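# Tuck the hanging necklace's lower half into the lid pouch

## Task

Get at least the bottom half of the dangling necklace inside the pouch on the inner side of the lid, while the necklace is still hanging and the lid stays open.

## Robot and tools

Robot: two arms, left_arm and right_arm, each a six-joint arm with a two-finger parallel gripper and a wrist camera. In the scene frame the origin sits at table-top height midway between the arms' nominal bases, +z points up, +x points out over the table, and left_arm is on the +y side. Calibrated bases: left_arm root at (+0.049, +0.318, 0) m, right_arm root at (-0.007, -0.347, 0) m, each turned only slightly about z. The names of the arms do not match the sides of the images.

Frames: each arm reports its end_effector_position (metres) and end_effector_quat_wxyz in its own base frame. Fixed cameras and the table use the scene frame. Every offset you send is along the axes of that arm's current Hand target. On the gripper, the fingers point along +z and open and close along y. The reported point lies between the finger pads, roughly 1 cm behind the tips. Reported poses can be a few centimetres off, more when the arm is stretched out.

Row layout, shared by execute_actions and move: one flat list of 14 numbers covering both arms, each in [-1, 1]. The order is dx, dy, dz, rx, ry, rz, opening for left_arm, followed by the same seven for right_arm. The first six of each arm are an offset from that arm's Hand target as it was when the action or move began, not an absolute pose. The scale is 1.0 = 0.6 m for dx, dy, dz and 1.0 = 180 degrees for the rotation vector rx, ry, rz. Opening is absolute: +1 is fully open (0.094 m), -1 is closed. Even an arm you want to keep still needs its seven numbers. Six zeros re-request its Hand target. Sending its current opening again leaves the gripper unchanged, because 0 is a real opening command.

execute_actions(actions, cameras): actions is a list of actions. Each action is a table of up to 15 rows, and each row runs for one 1/30 s step. If the table is short, its last row repeats until the 15 steps are used up. All rows count from the pose at the start of that action, so sending the same offset again moves the arm further. An empty list only returns state and images. cameras picks which images come back: omit it or use ["all"] for all of them, [] for none.

move(target, speed, blend, opening_speed, blocking, cameras): drives each gripper in a straight line toward its offset target. target is one 14-number row, or a list of up to 15 rows. Every row in the list counts from the same starting Hand targets, not from the row before it. The whole move has 10 s, after which it stops short. speed is the top speed in m/s, from 0.002 to 2.9, default 0.25. Turning is capped at twice that value in rad/s. You may give one speed for the whole move or one per target. blend, in metres, rounds off corners at intermediate targets. opening_speed is how fast the opening changes, per second on the -1 to +1 scale, at least 0.2. A small value gives a gentle close. If the first target changes the opening while the gripper is already within 10 mm of it, the arms pause for the fingers. Openings in later targets are applied only once everything has stopped at that target. blocking=false returns after about 0.5 s while the move carries on. Moves do not avoid obstacles or the other arm. Keep paths away from an arm's own base, because passing close to it can flip the shoulder.

The move result adds a "move:" line saying how it ended: done, off_target, moving, held or fault, plus which limits applied. done means the arm is at rest within 10 mm and 2 degrees. limits=paced means the pose was clipped. limits=held means a safety check withheld steps. Neither done nor off_target says anything about contact.

wait(seconds from 0 to 10, cameras): lets time pass while each arm keeps its last command. stop(cameras): brakes a running move and needs some distance to do so. zoom_image(camera, region=[x0, y0, x1, y1] in image pixels, at most 504 by 504): gives a closer look at the latest image from cam_high, cam_low, cam_left_wrist or cam_right_wrist. read_manual(section="licences") returns licence texts only. finished_scene(scene=1) ends the scene for good. The goal has to stay met afterwards without the robot.

Results: end_effector_position and quaternion; Hand target, which is the last commanded pose after clipping and is what the next offset counts from; Tool commands; grip_measured, the measured opening on the command scale, which reads up to about 2.5 mm wide when empty; Joint positions, whose last entry is the opening in metres; Joint velocities, which may say "within noise"; and Joint torques, which include gravity, where joints 1 to 3 wrap around at ±28 N m. Results from execute_actions also list positions at some steps. Images come from cam_high and cam_low at 896x504 and from the wrist cameras, fisheye, at 672x504.

Behaviour: each step, the commanded orientation is clipped to within 40 degrees of the measured one. Friction and weight can leave the gripper short, low or tilted, and small moves may go astray. Check the pose after every move and correct it. When a gripper stops short, re-send the missing offset. An arm blocked by an object keeps pushing until you command it back past its current position. Grip force is about 50 to 64 N per pad. Close slowly on anything that is soft or fragile. To release, command an opening well above grip_measured.

Avoid: dropping the necklace or letting it fall off the table, releasing things while they are still moving, fast impacts, and hard pushes. Avoid any contact between the two arms, and never close one gripper on the other's fingers, since that can fail the scene. Keep arms from staying stretched out or pushing against something they cannot reach. Motors overheat: at 75 °C a MOTOR HOT line appears, at 90 °C the arm folds up and stops working, and at 100 °C it goes limp. Occasionally a loose object gets nudged by an outside push.

Each tool is called after ">>>" as a command line: name --argument value for each argument, lists and objects as JSON in quotes; but a table of rows of numbers goes row by row, as --pt "numbers of a row", without its own name.

## Session

I'll start by looking at the scene.

>>> execute_actions --actions '[]'

Scene clock: 0.00 s.
left_arm: end_effector_position=(+0.3987, +0.0145, +0.0721) grip_measured=+1.000 end_effector_quat_wxyz=(+0.558, -0.022, +0.827, +0.070) | right_arm: end_effector_position=(+0.3852, -0.0497, +0.0683) grip_measured=+1.000 end_effector_quat_wxyz=(+0.506, +0.118, +0.853, -0.044)
Joint positions: left_arm=[-0.04 1.641 0.389 0.868 -0.178 0.026 0.094] | right_arm=[-0.069 1.526 0.436 0.579 0.135 0.127 0.094]
Joint velocities: within noise
Joint torques (N m): no reading
Motor temperatures (°C): left_arm=[31 32 32 33 28 30 29] | right_arm=[32 34 37 36 29 30 31]
Heat: left arm: 33 °C; right arm: 37 °C.
Hand target: left_arm +0.4025, +0.0144, +0.0812; +0.570, -0.024, +0.819, +0.069 | right_arm +0.3861, -0.0497, +0.0700; +0.507, +0.118, +0.853, -0.043
Tool commands: left_gripper/opening=+1.0 right_gripper/opening=+1.0

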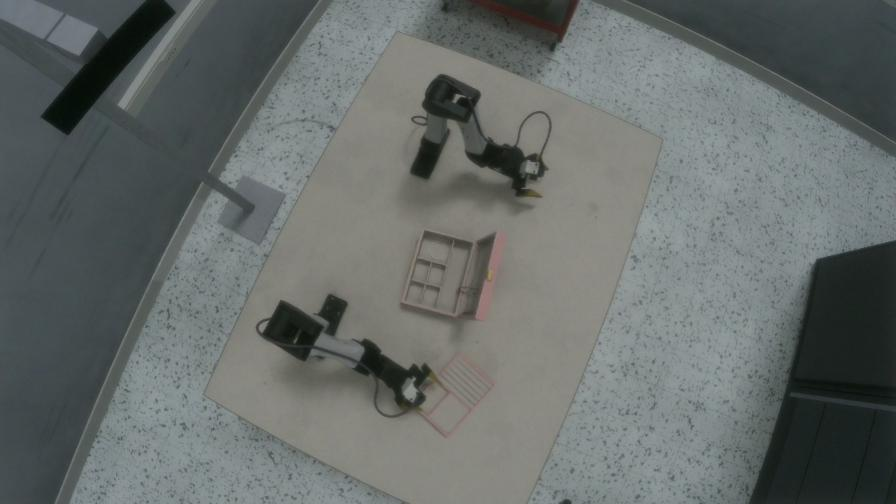

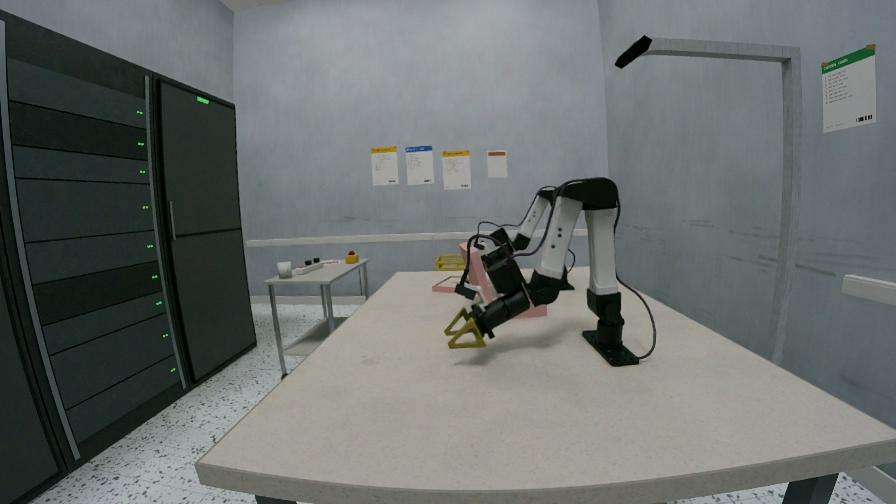

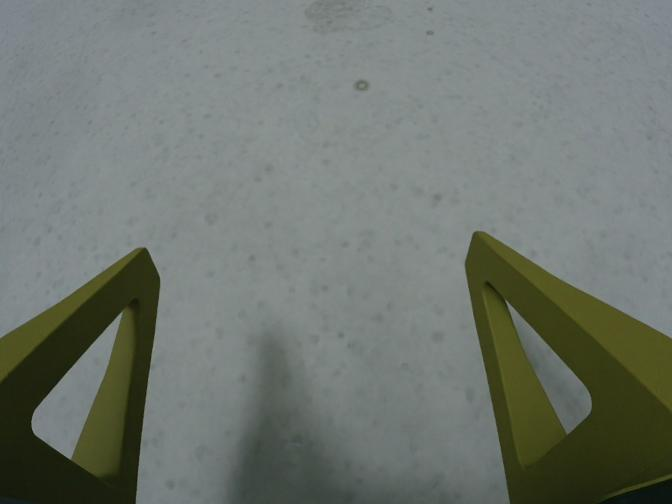

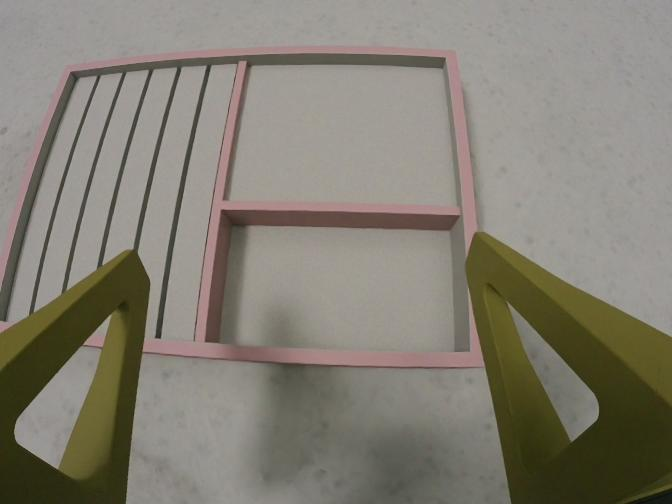

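>>> zoom_image --camera "cam_high" --region '[380, 210, 530, 340]'

>>> zoom_image --camera "cam_low" --region '[420, 220, 600, 360]'

Scaled by 3.360.

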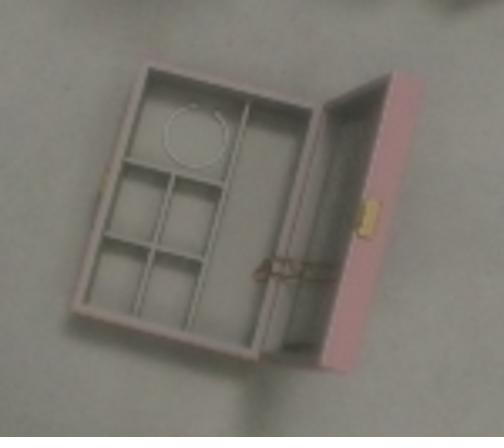

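Scaled by 2.800.

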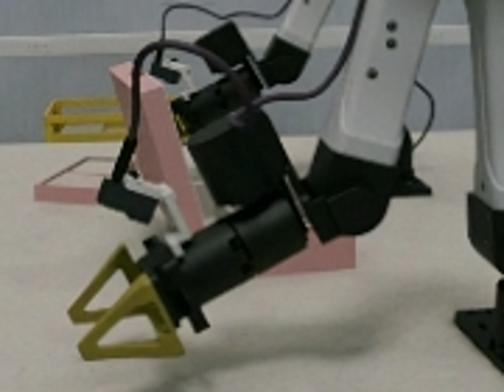

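>>> move --pt "0 0 0 0 0 0 1 -0.1705 0.1397 -0.2993 -0.07 -0.05 -0.033 1" --pt "0 0 0 0 0 0 1 -0.0968 0.4532 -0.4032 -0.1433 -0.0990 -0.0659 1" --speed 0.3 --blend 0.05

Scene clock: 4.83 s.
left_arm: end_effector_position=(+0.3987, +0.0145, +0.0721) grip_measured=+1.000 end_effector_quat_wxyz=(+0.558, -0.022, +0.827, +0.070) | right_arm: end_effector_position=(+0.2702, +0.2480, +0.2429) grip_measured=+1.000 end_effector_quat_wxyz=(+0.633, -0.095, +0.764, +0.080)
Joint positions: left_arm=[-0.04 1.641 0.389 0.868 -0.178 0.026 0.094] | right_arm=[1.094 1.167 0.683 0.205 0.824 0.21 0.094]
Joint velocities: within noise
Joint torques (N m): left_arm=[-0.23 -7.38 5.15 2.3 -0.07 -0.02] | right_arm=[0.44 -1.99 10.52 2.32 0.32 -0.34]
Motor temperatures (°C): left_arm=[31 32 33 36 28 30 29] | right_arm=[32 34 38 37 29 30 31]
Heat: left arm: 36 °C; right arm: 38 °C.
Hand target: left_arm +0.4025, +0.0144, +0.0812; +0.570, -0.024, +0.819, +0.069 | right_arm +0.2728, +0.2513, +0.2498; +0.638, -0.093, +0.761, +0.078
Off the commanded pose: left_arm 0.010 m, 2 deg | right_arm 0.008 m, 1 deg.
move: done
camera_calibration:
cam_right_wrist: T_world_to_cam=[[0.159599, -0.986841, -0.0259551, 0.199798], [-0.792298, -0.112364, -0.599699, 0.396459], [0.588891, 0.116276, -0.799805, 0.11529], [0, 0, 0, 1]] pos_world=[0.214332, 0.228311, 0.335151]

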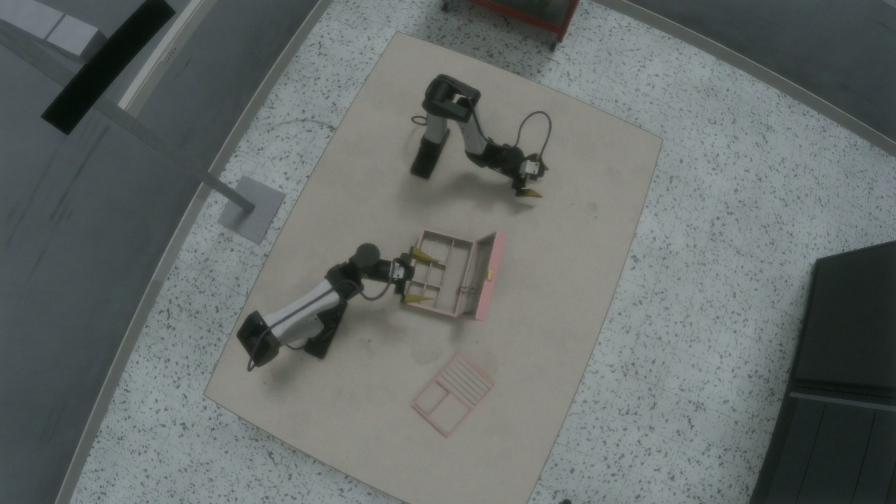

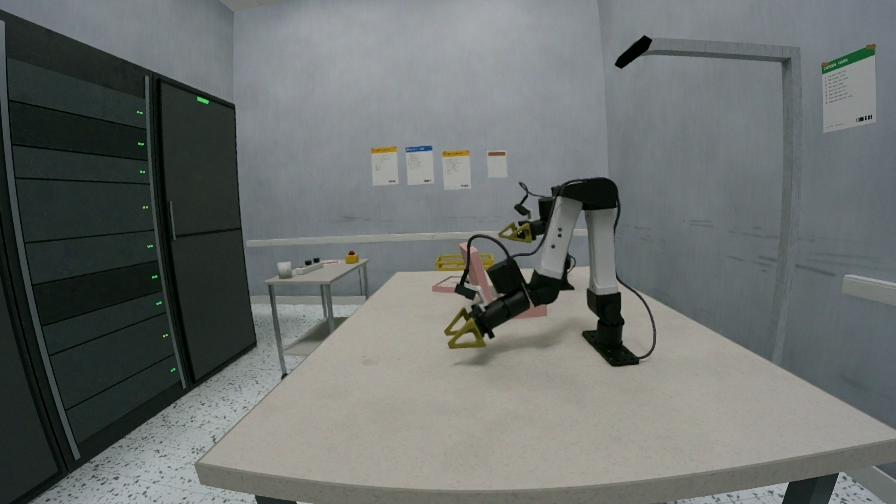

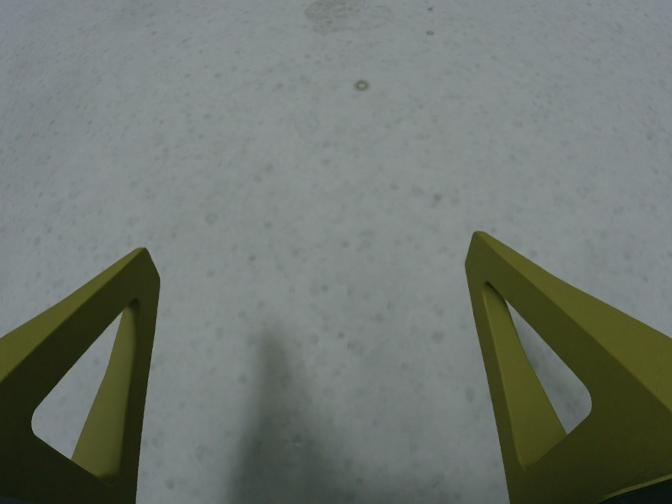

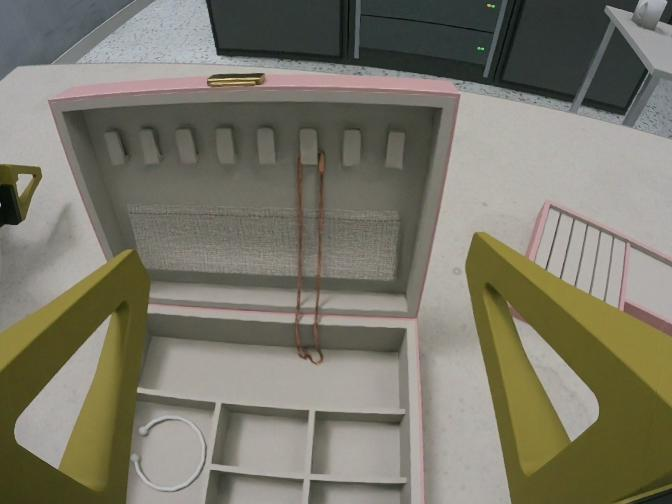

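>>> zoom_image --camera "cam_right_wrist" --region '[40, 60, 480, 390]'

>>> zoom_image --camera "cam_right_wrist" --region '[240, 110, 440, 260]'

>>> zoom_image --camera "cam_right_wrist" --region '[240, 240, 440, 390]'

Scaled by 1.145 from the camera's 672x504 image, which has a finer 960x720 frame.

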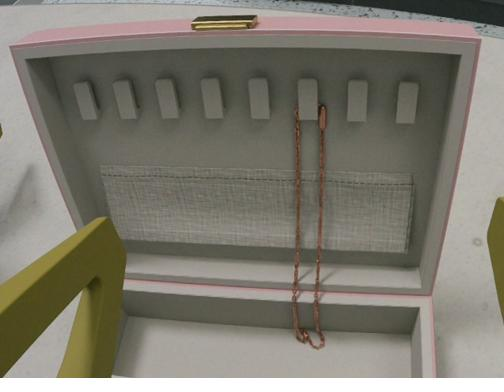

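Scaled by 2.520 from the camera's 672x504 image, which has a finer 960x720 frame.

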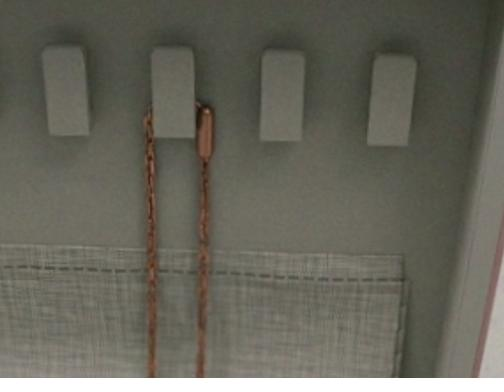

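Scaled by 2.520 from the camera's 672x504 image, which has a finer 960x720 frame.

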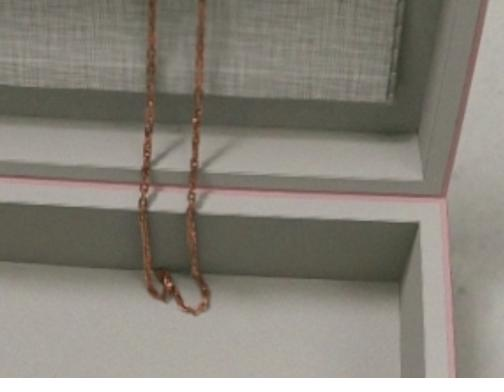

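>>> zoom_image --camera "cam_right_wrist" --region '[330, 180, 430, 255]'

>>> zoom_image --camera "cam_right_wrist" --region '[100, 180, 200, 255]'

>>> zoom_image --camera "cam_right_wrist" --region '[280, 120, 360, 180]'

Scaled by 5.040 from the camera's 672x504 image, which has a finer 960x720 frame.

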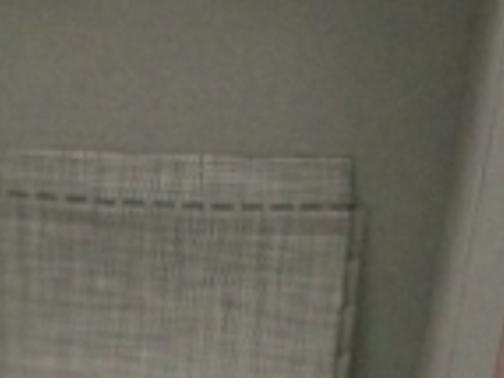

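Scaled by 5.040 from the camera's 672x504 image, which has a finer 960x720 frame.

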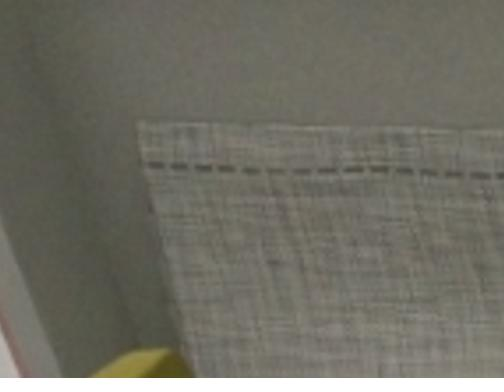

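Scaled by 6.300 from the camera's 672x504 image, which has a finer 960x720 frame.

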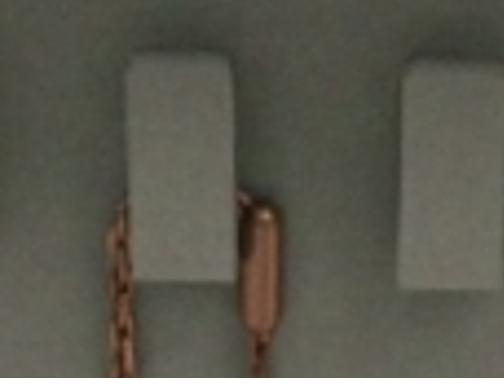

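>>> move --target '[0,0,0,0,0,0,1, 0.05385,-0.001,0.1829,0.0304,0.0886,0.0099,1]' --speed 0.2 --cameras '["cam_high","cam_right_wrist"]'

Scene clock: 11.87 s.
left_arm: end_effector_position=(+0.3987, +0.0145, +0.0721) grip_measured=+1.000 end_effector_quat_wxyz=(+0.558, -0.022, +0.827, +0.070) | right_arm: end_effector_position=(+0.3696, +0.2717, +0.2011) grip_measured=+1.000 end_effector_quat_wxyz=(+0.535, -0.062, +0.842, +0.034)
Joint positions: left_arm=[-0.04 1.641 0.389 0.868 -0.178 0.026 0.094] | right_arm=[0.86 1.584 1.088 -0.063 0.641 0.349 0.094]
Joint velocities: within noise
Joint torques (N m): left_arm=[-0.29 -7.31 5.44 2.34 -0.03 0.03] | right_arm=[0.12 -5.05 10.37 2 0.2 -0.07]
Motor temperatures (°C): left_arm=[31 33 33 39 28 30 29] | right_arm=[32 34 39 40 29 30 31]
Heat: left arm: 39 °C; right arm: 40 °C.
Hand target: left_arm +0.4025, +0.0144, +0.0812; +0.570, -0.024, +0.819, +0.069 | right_arm +0.3723, +0.2754, +0.1990; +0.529, -0.061, +0.846, +0.038
Off the commanded pose: left_arm 0.010 m, 2 deg | right_arm 0.005 m, 1 deg.
move: done
camera_calibration:
cam_right_wrist: T_world_to_cam=[[0.0500011, -0.998714, 0.00838138, 0.243082], [-0.922087, -0.0493858, -0.383819, 0.440189], [0.383739, 0.011463, -0.92337, 0.149748], [0, 0, 0, 1]] pos_world=[0.336274, 0.262791, 0.305189]
Images, in order (width x height): cam_high 896x504, cam_right_wrist 672x504.

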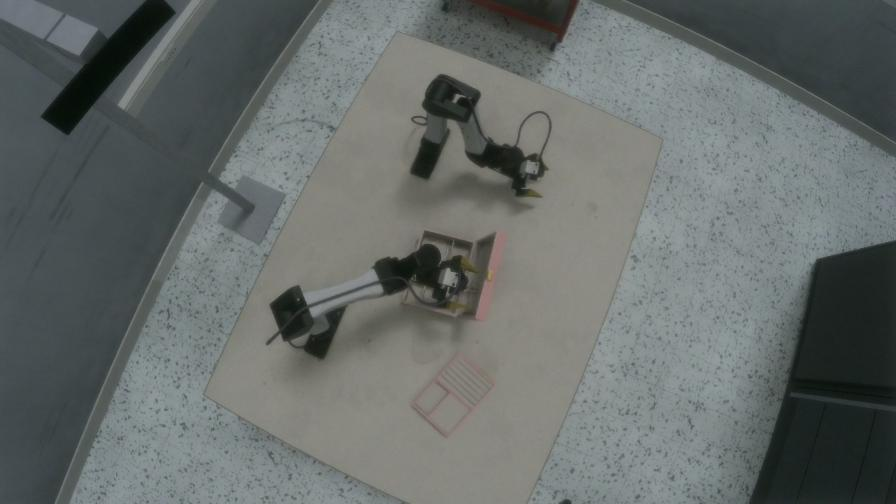

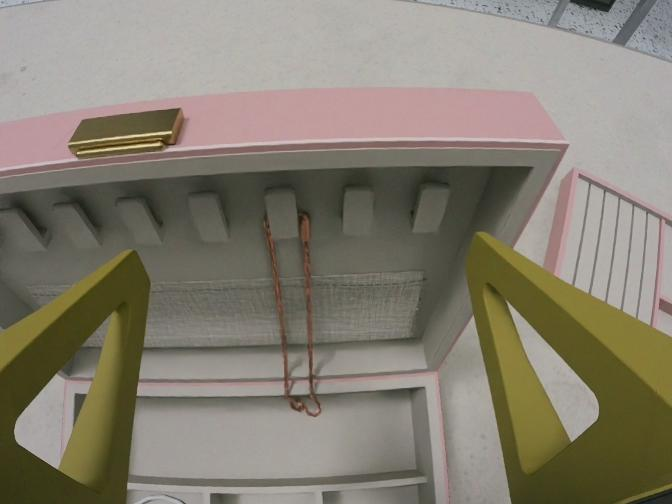

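>>> zoom_image --camera "cam_right_wrist" --region '[230, 170, 430, 320]'

>>> zoom_image --camera "cam_right_wrist" --region '[330, 240, 450, 330]'

>>> zoom_image --camera "cam_right_wrist" --region '[230, 290, 430, 440]'

Scaled by 2.520 from the camera's 672x504 image, which has a finer 960x720 frame.

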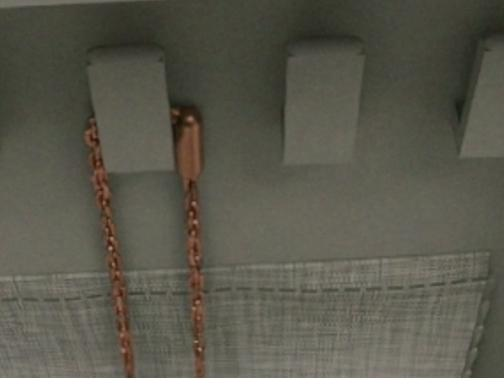

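Scaled by 4.200 from the camera's 672x504 image, which has a finer 960x720 frame.

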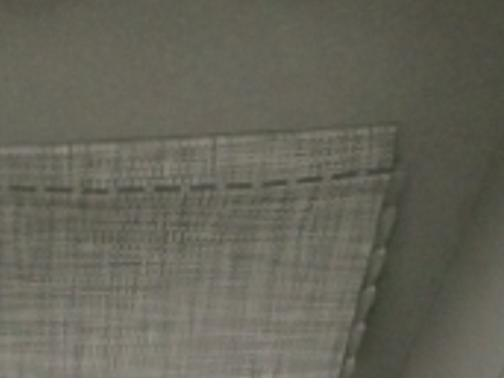

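Scaled by 2.520 from the camera's 672x504 image, which has a finer 960x720 frame.

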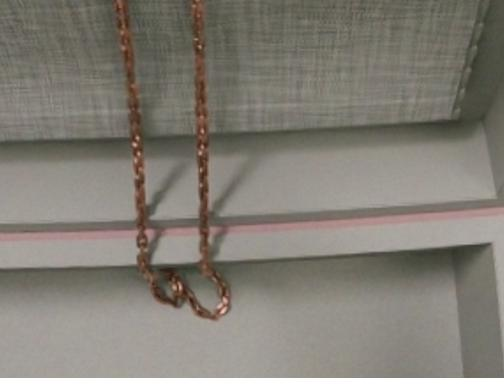

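>>> move --target '[0,0,0,0,0,0,1, 0.0831,0.0144,0.0661,0,0.05,0,1]' --speed 0.12 --cameras '["cam_high","cam_right_wrist"]'

Scene clock: 16.17 s.
left_arm: end_effector_position=(+0.3987, +0.0145, +0.0721) grip_measured=+1.000 end_effector_quat_wxyz=(+0.558, -0.022, +0.827, +0.070) | right_arm: end_effector_position=(+0.3818, +0.2835, +0.1401) grip_measured=+1.000 end_effector_quat_wxyz=(+0.468, -0.067, +0.881, +0.030)
Joint positions: left_arm=[-0.04 1.641 0.389 0.868 -0.178 0.026 0.094] | right_arm=[0.83 1.743 1.144 -0.122 0.555 0.422 0.094]
Joint velocities: within noise
Joint torques (N m): left_arm=[-0.38 -7.35 5.04 2.34 -0.06 -0.01] | right_arm=[-0.06 -6.05 9.99 1.87 0.2 -0.04]
Motor temperatures (°C): left_arm=[31 34 33 40 28 29 29] | right_arm=[32 34 40 40 29 30 31]
Heat: left arm: 40 °C; right arm: 40 °C.
Hand target: left_arm +0.4025, +0.0144, +0.0812; +0.570, -0.024, +0.819, +0.069 | right_arm +0.3848, +0.2859, +0.1367; +0.461, -0.064, +0.885, +0.033
Off the commanded pose: left_arm 0.010 m, 2 deg | right_arm 0.005 m, 1 deg.
move: done
camera_calibration:
cam_right_wrist: T_world_to_cam=[[0.0560025, -0.998159, 0.0232807, 0.250271], [-0.969744, -0.0599278, -0.236653, 0.429217], [0.237612, -0.00932321, -0.971315, 0.156955], [0, 0, 0, 1]] pos_world=[0.364921, 0.276996, 0.248202]
Images, in order (width x height): cam_high 896x504, cam_right_wrist 672x504.

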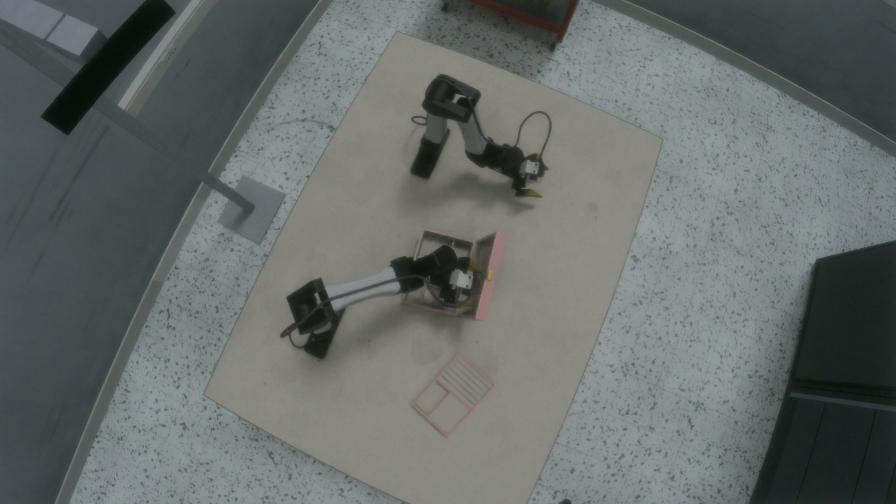

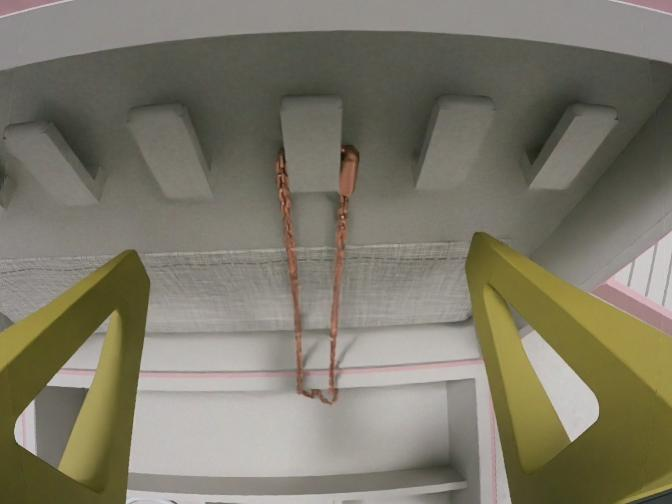

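>>> zoom_image --camera "cam_right_wrist" --region '[240, 210, 390, 350]'

>>> zoom_image --camera "cam_right_wrist" --region '[140, 220, 260, 310]'

>>> zoom_image --camera "cam_right_wrist" --region '[250, 80, 390, 200]'

Scaled by 3.360 from the camera's 672x504 image, which has a finer 960x720 frame.

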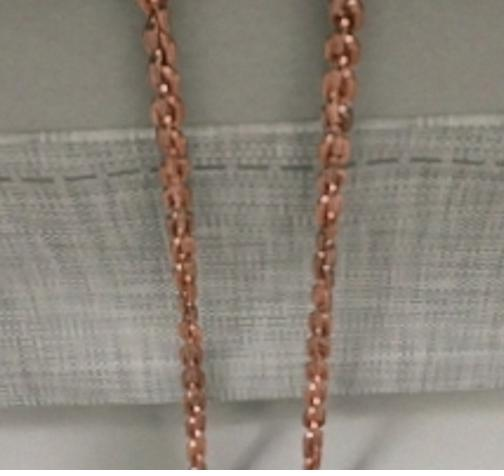

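Scaled by 4.200 from the camera's 672x504 image, which has a finer 960x720 frame.

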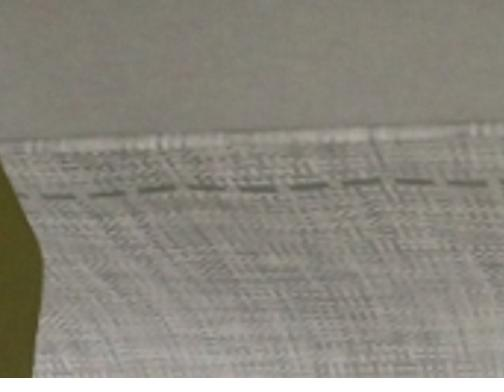

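Scaled by 3.600 from the camera's 672x504 image, which has a finer 960x720 frame.

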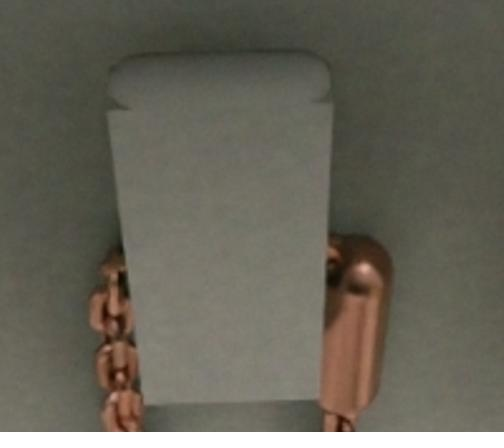

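>>> move --target '[0,0,0,0,0,0,1, 0.0548,0.0,0.02,0,-0.0278,0,0.0]' --speed 0.1 --cameras '["cam_right_wrist"]'

>>> zoom_image --camera "cam_right_wrist" --region '[220, 160, 420, 330]'

Scene clock: 26.70 s.
left_arm: end_effector_position=(+0.3987, +0.0145, +0.0721) grip_measured=+1.000 end_effector_quat_wxyz=(+0.558, -0.022, +0.827, +0.070) | right_arm: end_effector_position=(+0.3773, +0.2857, +0.1125) grip_measured=+0.002 end_effector_quat_wxyz=(+0.502, -0.054, +0.862, +0.048)
Joint positions: left_arm=[-0.04 1.641 0.389 0.868 -0.178 0.026 0.094] | right_arm=[0.852 1.775 0.986 0.155 0.592 0.421 0.047]
Joint velocities: within noise
Joint torques (N m): left_arm=[-0.2 -7.36 5.2 2.34 -0.04 -0.03] | right_arm=[0.62 -6.13 6.54 2.18 0.43 -0.32]
Motor temperatures (°C): left_arm=[31 35 34 43 28 29 29] | right_arm=[31 35 42 40 29 30 31]
Heat: left arm: 43 °C; right arm: 42 °C.
Hand target: left_arm +0.4025, +0.0144, +0.0812; +0.570, -0.024, +0.819, +0.069 | right_arm +0.3758, +0.2846, +0.1030; +0.499, -0.062, +0.864, +0.036
Off the commanded pose: left_arm 0.010 m, 2 deg | right_arm 0.010 m, 2 deg.
move: done
camera_calibration:
cam_right_wrist: T_world_to_cam=[[0.0494743, -0.99855, -0.0212298, 0.260986], [-0.949235, -0.0403985, -0.311963, 0.413656], [0.310653, 0.0355862, -0.949857, 0.0885167], [0, 0, 0, 1]] pos_world=[0.352247, 0.274168, 0.218664]
Images, in order (width x height): cam_right_wrist 672x504.

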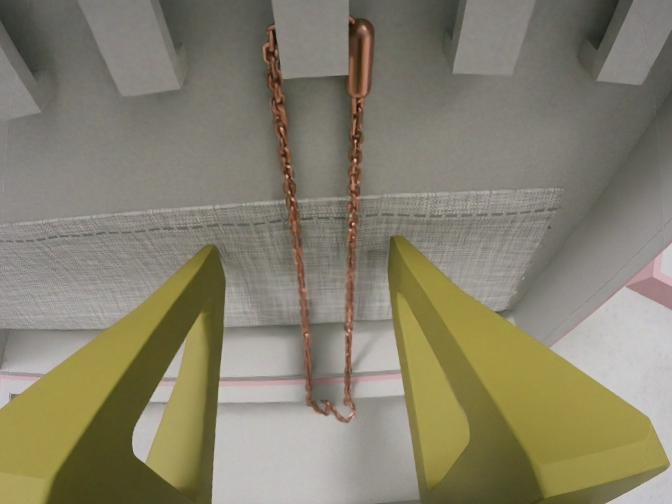

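Scaled by 2.520 from the camera's 672x504 image, which has a finer 960x720 frame.

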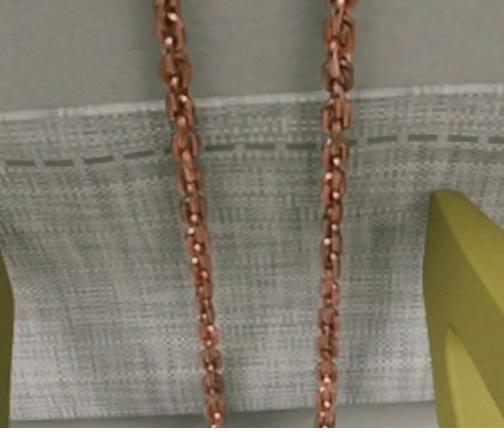

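>>> move --target '[0,0,0,0,0,0,1, 0.0121,-0.0083,0.0035,0,0,0,0.0]' --speed 0.08 --cameras '["cam_right_wrist"]'

Scene clock: 29.23 s.
left_arm: end_effector_position=(+0.3987, +0.0145, +0.0721) grip_measured=+1.000 end_effector_quat_wxyz=(+0.558, -0.022, +0.827, +0.070) | right_arm: end_effector_position=(+0.3748, +0.2828, +0.1064) grip_measured=+0.002 end_effector_quat_wxyz=(+0.504, -0.055, +0.860, +0.048)
Joint positions: left_arm=[-0.04 1.641 0.389 0.868 -0.178 0.026 0.094] | right_arm=[0.852 1.775 0.953 0.194 0.593 0.416 0.047]
Joint velocities: within noise
Joint torques (N m): left_arm=[-0.29 -7.25 5.19 2.33 -0.1 0] | right_arm=[0.08 -5.97 6.32 2.2 0.34 -0.33]
Motor temperatures (°C): left_arm=[31 35 34 43 28 29 29] | right_arm=[31 36 42 41 29 30 31]
Heat: left arm: 43 °C; right arm: 42 °C.
Hand target: left_arm +0.4025, +0.0144, +0.0812; +0.570, -0.024, +0.819, +0.069 | right_arm +0.3747, +0.2795, +0.0957; +0.499, -0.062, +0.864, +0.036
Off the commanded pose: left_arm 0.010 m, 2 deg | right_arm 0.011 m, 2 deg.
move: off_target (right_arm)
camera_calibration:
cam_right_wrist: T_world_to_cam=[[0.0514358, -0.998456, -0.0209617, 0.25723], [-0.94782, -0.0421932, -0.316001, 0.409644], [0.314629, 0.0361217, -0.948527, 0.0817221], [0, 0, 0, 1]] pos_world=[0.349326, 0.271165, 0.212355]
Images, in order (width x height): cam_right_wrist 672x504.

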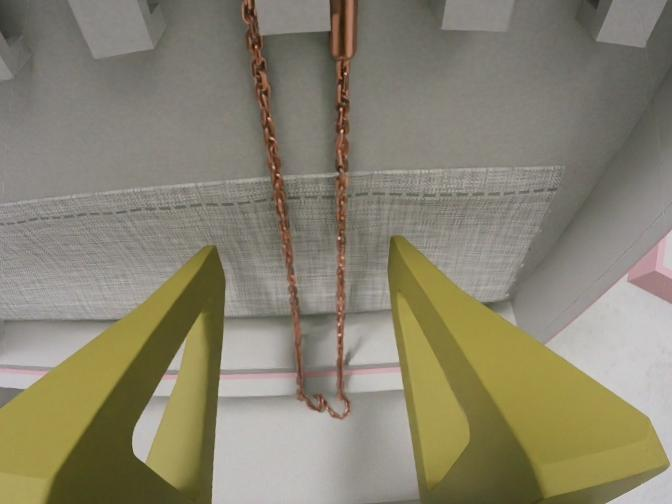

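>>> move --target '[0,0,0,0,0,0,1, -0.0028,-0.0033,0.0113,0,0,0,0.0]' --speed 0.05 --cameras '["cam_right_wrist"]'

>>> zoom_image --camera "cam_right_wrist" --region '[200, 160, 420, 330]'

Scene clock: 30.53 s.
left_arm: end_effector_position=(+0.3987, +0.0145, +0.0721) grip_measured=+1.000 end_effector_quat_wxyz=(+0.558, -0.022, +0.827, +0.070) | right_arm: end_effector_position=(+0.3781, +0.2805, +0.1042) grip_measured=+0.002 end_effector_quat_wxyz=(+0.505, -0.056, +0.860, +0.044)
Joint positions: left_arm=[-0.04 1.641 0.389 0.868 -0.178 0.026 0.094] | right_arm=[0.844 1.784 0.953 0.204 0.592 0.405 0.047]
Joint velocities: within noise
Joint torques (N m): left_arm=[-0.21 -7.12 5.18 2.34 -0.04 0.04] | right_arm=[-0.49 -5.46 7.3 2.22 0.22 -0.32]
Motor temperatures (°C): left_arm=[31 35 34 44 28 29 29] | right_arm=[31 36 42 41 29 30 31]
Heat: left arm: 44 °C; right arm: 42 °C.
Hand target: left_arm +0.4025, +0.0144, +0.0812; +0.570, -0.024, +0.819, +0.069 | right_arm +0.3817, +0.2784, +0.0938; +0.499, -0.062, +0.864, +0.036
Off the commanded pose: left_arm 0.010 m, 2 deg | right_arm 0.011 m, 1 deg.
move: off_target (right_arm)
camera_calibration:
cam_right_wrist: T_world_to_cam=[[0.048709, -0.998736, -0.0124128, 0.255018], [-0.947335, -0.0422568, -0.317444, 0.411879], [0.316518, 0.0272215, -0.948196, 0.080403], [0, 0, 0, 1]] pos_world=[0.352317, 0.269912, 0.210152]
Images, in order (width x height): cam_right_wrist 672x504.

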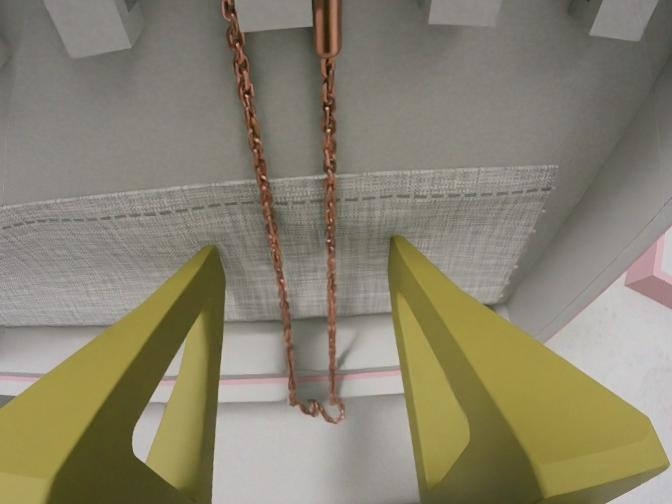

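Scaled by 2.291 from the camera's 672x504 image, which has a finer 960x720 frame.

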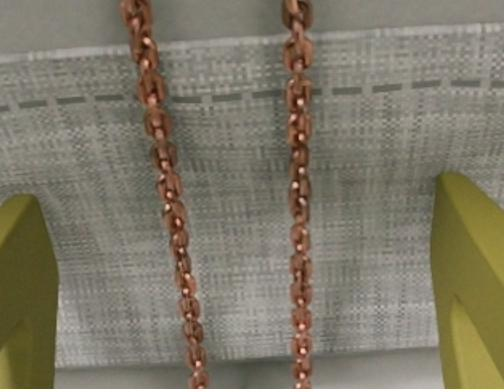

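>>> move --target '[0,0,0,0,0,0,1, -0.0018,0,0.0075,0,0,0,0.0]' --speed 0.05 --cameras '["cam_right_wrist"]'

>>> zoom_image --camera "cam_right_wrist" --region '[200, 160, 420, 330]'

Scene clock: 31.43 s.
left_arm: end_effector_position=(+0.3987, +0.0145, +0.0721) grip_measured=+1.000 end_effector_quat_wxyz=(+0.558, -0.022, +0.827, +0.070) | right_arm: end_effector_position=(+0.3803, +0.2797, +0.0987) grip_measured=+0.002 end_effector_quat_wxyz=(+0.502, -0.059, +0.862, +0.042)
Joint positions: left_arm=[-0.04 1.641 0.389 0.868 -0.178 0.026 0.094] | right_arm=[0.836 1.798 0.953 0.213 0.583 0.398 0.047]
Joint velocities: within noise
Joint torques (N m): left_arm=[-0.39 -7.42 5.15 2.34 -0.08 0.03] | right_arm=[-0.57 -5.5 8.38 2.21 0.25 -0.32]
Motor temperatures (°C): left_arm=[31 35 34 44 28 29 29] | right_arm=[31 36 42 41 29 30 31]
Heat: left arm: 44 °C; right arm: 42 °C.
Hand target: left_arm +0.4025, +0.0144, +0.0812; +0.570, -0.024, +0.819, +0.069 | right_arm +0.3860, +0.2791, +0.0925; +0.499, -0.062, +0.864, +0.036
Off the commanded pose: left_arm 0.010 m, 2 deg | right_arm 0.009 m, 1 deg.
move: done
camera_calibration:
cam_right_wrist: T_world_to_cam=[[0.0515308, -0.998654, -0.00581595, 0.252157], [-0.949411, -0.0471817, -0.31047, 0.413732], [0.309778, 0.0215205, -0.950565, 0.0789508], [0, 0, 0, 1]] pos_world=[0.355351, 0.269639, 0.204966]
Images, in order (width x height): cam_right_wrist 672x504.

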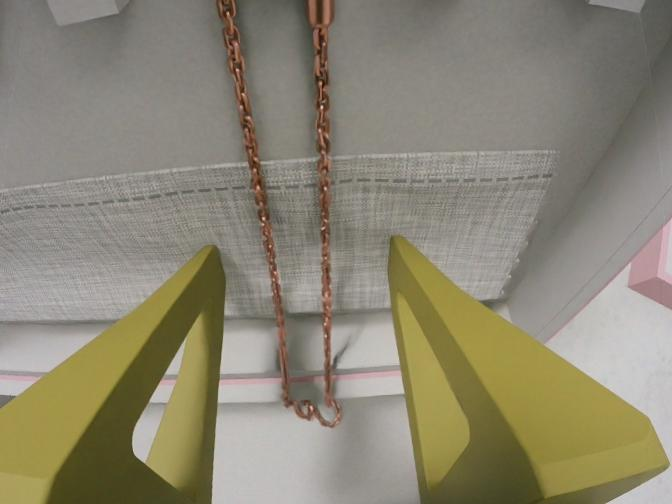

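Scaled by 2.291 from the camera's 672x504 image, which has a finer 960x720 frame.

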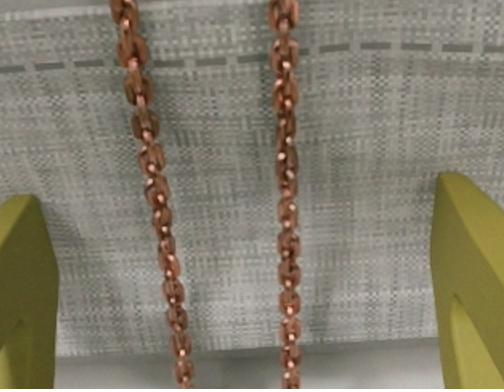

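>>> move --target '[0,0,0,0,0,0,1, -0.0022,0.0033,0.0055,0,0,0,0.0]' --speed 0.05 --cameras '["cam_right_wrist"]'

>>> zoom_image --camera "cam_right_wrist" --region '[200, 200, 420, 330]'

Scene clock: 32.47 s.
left_arm: end_effector_position=(+0.3987, +0.0145, +0.0721) grip_measured=+1.000 end_effector_quat_wxyz=(+0.558, -0.022, +0.827, +0.070) | right_arm: end_effector_position=(+0.3821, +0.2797, +0.0947) grip_measured=+0.002 end_effector_quat_wxyz=(+0.499, -0.060, +0.864, +0.038)
Joint positions: left_arm=[-0.04 1.641 0.389 0.868 -0.178 0.026 0.094] | right_arm=[0.833 1.813 0.959 0.214 0.582 0.396 0.047]
Joint velocities: within noise
Joint torques (N m): left_arm=[-0.34 -7.08 5.33 2.31 -0.07 0.01] | right_arm=[-0.49 -5.57 9.36 2.17 0.24 -0.34]
Motor temperatures (°C): left_arm=[31 35 34 44 28 29 29] | right_arm=[31 36 42 41 29 30 31]
Heat: left arm: 44 °C; right arm: 42 °C.
Hand target: left_arm +0.4025, +0.0144, +0.0812; +0.570, -0.024, +0.819, +0.069 | right_arm +0.3893, +0.2815, +0.0918; +0.499, -0.062, +0.864, +0.035
Off the commanded pose: left_arm 0.010 m, 2 deg | right_arm 0.008 m, 0 deg.
move: done
camera_calibration:
cam_right_wrist: T_world_to_cam=[[0.0499969, -0.998749, 0.000673562, 0.252119], [-0.951008, -0.047813, -0.305446, 0.414532], [0.305096, 0.0146308, -0.952209, 0.078479], [0, 0, 0, 1]] pos_world=[0.357675, 0.270475, 0.201176]
Images, in order (width x height): cam_right_wrist 672x504.

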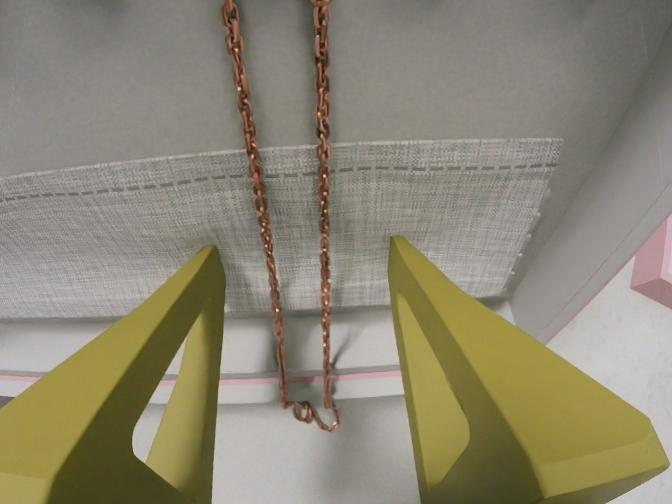

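Scaled by 2.291 from the camera's 672x504 image, which has a finer 960x720 frame.

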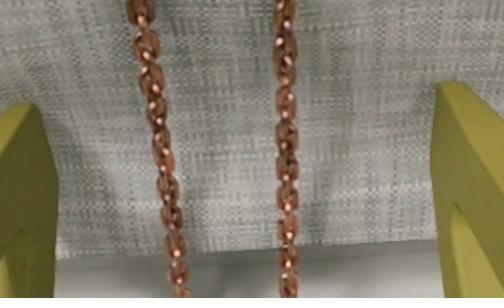

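>>> move --target '[0,0,0,0,0,0,1, -0.0090,0.002,0.0030,0,0,0,0.0]' --speed 0.05 --cameras '["cam_right_wrist"]'

>>> zoom_image --camera "cam_right_wrist" --region '[200, 200, 420, 330]'

Scene clock: 33.57 s.
left_arm: end_effector_position=(+0.3987, +0.0145, +0.0721) grip_measured=+1.000 end_effector_quat_wxyz=(+0.558, -0.022, +0.827, +0.070) | right_arm: end_effector_position=(+0.3865, +0.2829, +0.0988) grip_measured=+0.002 end_effector_quat_wxyz=(+0.501, -0.060, +0.862, +0.042)
Joint positions: left_arm=[-0.04 1.641 0.389 0.868 -0.178 0.026 0.094] | right_arm=[0.828 1.819 0.982 0.207 0.575 0.392 0.047]
Joint velocities: within noise
Joint torques (N m): left_arm=[0.03 -7.28 5.05 2.31 -0.09 -0.03] | right_arm=[-0.51 -5.81 9.55 2.1 0.27 -0.32]
Motor temperatures (°C): left_arm=[31 36 34 44 28 29 29] | right_arm=[31 36 42 41 29 30 31]
Heat: left arm: 44 °C; right arm: 42 °C.
Hand target: left_arm +0.4025, +0.0144, +0.0812; +0.570, -0.024, +0.819, +0.069 | right_arm +0.3933, +0.2834, +0.0957; +0.499, -0.062, +0.864, +0.036
Off the commanded pose: left_arm 0.010 m, 2 deg | right_arm 0.008 m, 1 deg.
move: done
camera_calibration:
cam_right_wrist: T_world_to_cam=[[0.0535248, -0.998556, -0.00456512, 0.254121], [-0.949813, -0.0495, -0.308877, 0.420486], [0.308205, 0.0208686, -0.951091, 0.0779429], [0, 0, 0, 1]] pos_world=[0.361759, 0.272942, 0.205169]
Images, in order (width x height): cam_right_wrist 672x504.

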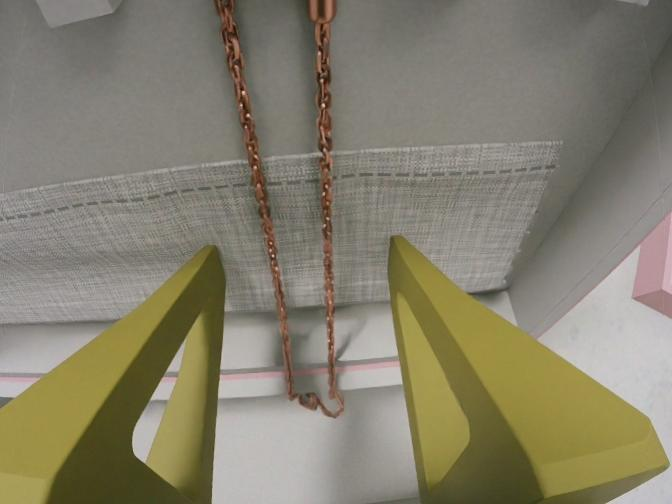

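Scaled by 2.291 from the camera's 672x504 image, which has a finer 960x720 frame.

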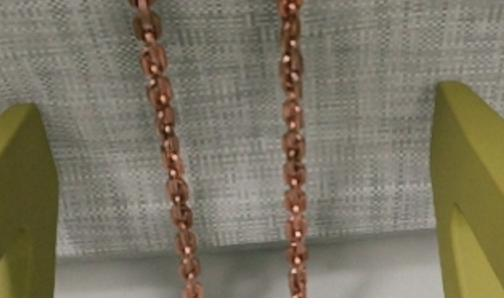

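>>> move --target '[0,0,0,0,0,0,1, -0.0013,0.002,0.006,0,0,0,0.0]' --speed 0.05 --cameras '["cam_right_wrist"]'

>>> zoom_image --camera "cam_right_wrist" --region '[200, 200, 420, 330]'

Scene clock: 34.67 s.
left_arm: end_effector_position=(+0.3987, +0.0145, +0.0721) grip_measured=+1.000 end_effector_quat_wxyz=(+0.558, -0.022, +0.827, +0.070) | right_arm: end_effector_position=(+0.3896, +0.2836, +0.0976) grip_measured=+0.002 end_effector_quat_wxyz=(+0.500, -0.059, +0.863, +0.040)
Joint positions: left_arm=[-0.04 1.641 0.389 0.868 -0.178 0.026 0.094] | right_arm=[0.824 1.832 0.994 0.206 0.574 0.39 0.047]
Joint velocities: within noise
Joint torques (N m): left_arm=[-0.25 -7.2 5.11 2.34 -0.04 -0.01] | right_arm=[-0.47 -5.83 9.66 2.12 0.25 -0.32]
Motor temperatures (°C): left_arm=[31 36 34 44 28 29 29] | right_arm=[31 36 42 41 29 30 31]
Heat: left arm: 44 °C; right arm: 42 °C.
Hand target: left_arm +0.4025, +0.0144, +0.0812; +0.570, -0.024, +0.819, +0.069 | right_arm +0.3965, +0.2850, +0.0945; +0.499, -0.062, +0.864, +0.036
Off the commanded pose: left_arm 0.010 m, 2 deg | right_arm 0.008 m, 1 deg.
move: done
camera_calibration:
cam_right_wrist: T_world_to_cam=[[0.0511353, -0.998688, -0.00262238, 0.25547], [-0.950245, -0.0478466, -0.307806, 0.422696], [0.307277, 0.0182317, -0.951445, 0.0769277], [0, 0, 0, 1]] pos_world=[0.364964, 0.273957, 0.203971]
Images, in order (width x height): cam_right_wrist 672x504.

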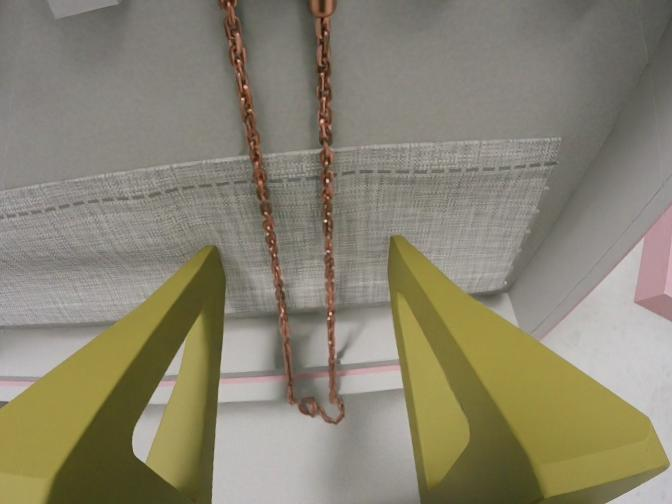

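Scaled by 2.291 from the camera's 672x504 image, which has a finer 960x720 frame.

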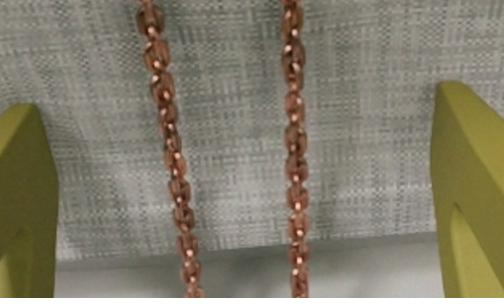

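>>> move --target '[0,0,0,0,0,0,1, -0.0018,0.001,0.006,0,0,0,0.0]' --speed 0.05 --cameras '["cam_right_wrist"]'

>>> zoom_image --camera "cam_right_wrist" --region '[180, 200, 440, 330]'

Scene clock: 35.60 s.
left_arm: end_effector_position=(+0.3987, +0.0145, +0.0721) grip_measured=+1.000 end_effector_quat_wxyz=(+0.558, -0.022, +0.827, +0.070) | right_arm: end_effector_position=(+0.3932, +0.2853, +0.0980) grip_measured=+0.002 end_effector_quat_wxyz=(+0.501, -0.059, +0.863, +0.041)
Joint positions: left_arm=[-0.04 1.641 0.389 0.868 -0.178 0.026 0.094] | right_arm=[0.82 1.843 1.009 0.206 0.57 0.387 0.047]
Joint velocities: within noise
Joint torques (N m): left_arm=[-0.14 -7.35 5.24 2.3 -0.08 -0.01] | right_arm=[-0.51 -5.9 9.26 2.15 0.26 -0.32]
Motor temperatures (°C): left_arm=[31 36 34 44 28 29 29] | right_arm=[31 36 42 41 29 30 31]
Heat: left arm: 44 °C; right arm: 42 °C.
Hand target: left_arm +0.4025, +0.0144, +0.0812; +0.570, -0.024, +0.819, +0.069 | right_arm +0.4001, +0.2861, +0.0936; +0.499, -0.062, +0.864, +0.036
Off the commanded pose: left_arm 0.010 m, 2 deg | right_arm 0.008 m, 1 deg.
move: done
camera_calibration:
cam_right_wrist: T_world_to_cam=[[0.0513261, -0.998674, -0.00385794, 0.257061], [-0.949848, -0.0476228, -0.309065, 0.426264], [0.308472, 0.0195276, -0.951033, 0.0753218], [0, 0, 0, 1]] pos_world=[0.368458, 0.27555, 0.204369]
Images, in order (width x height): cam_right_wrist 672x504.

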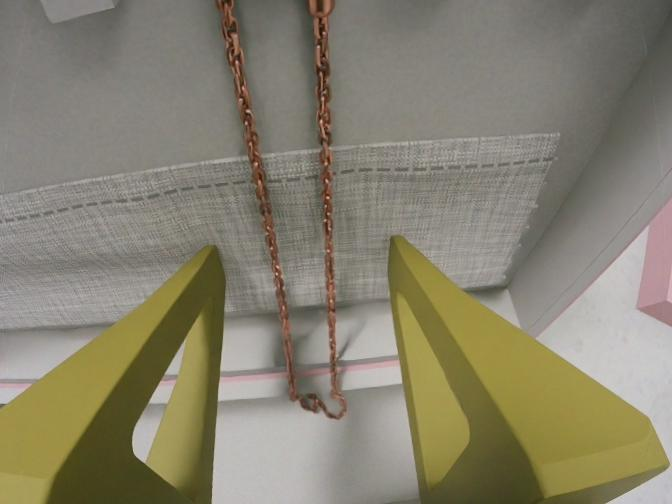

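Scaled by 1.938 from the camera's 672x504 image, which has a finer 960x720 frame.

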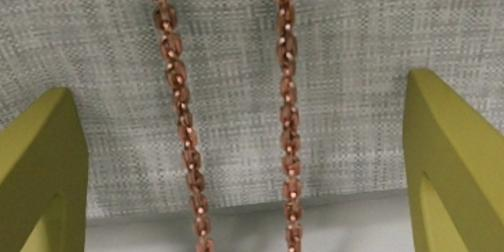

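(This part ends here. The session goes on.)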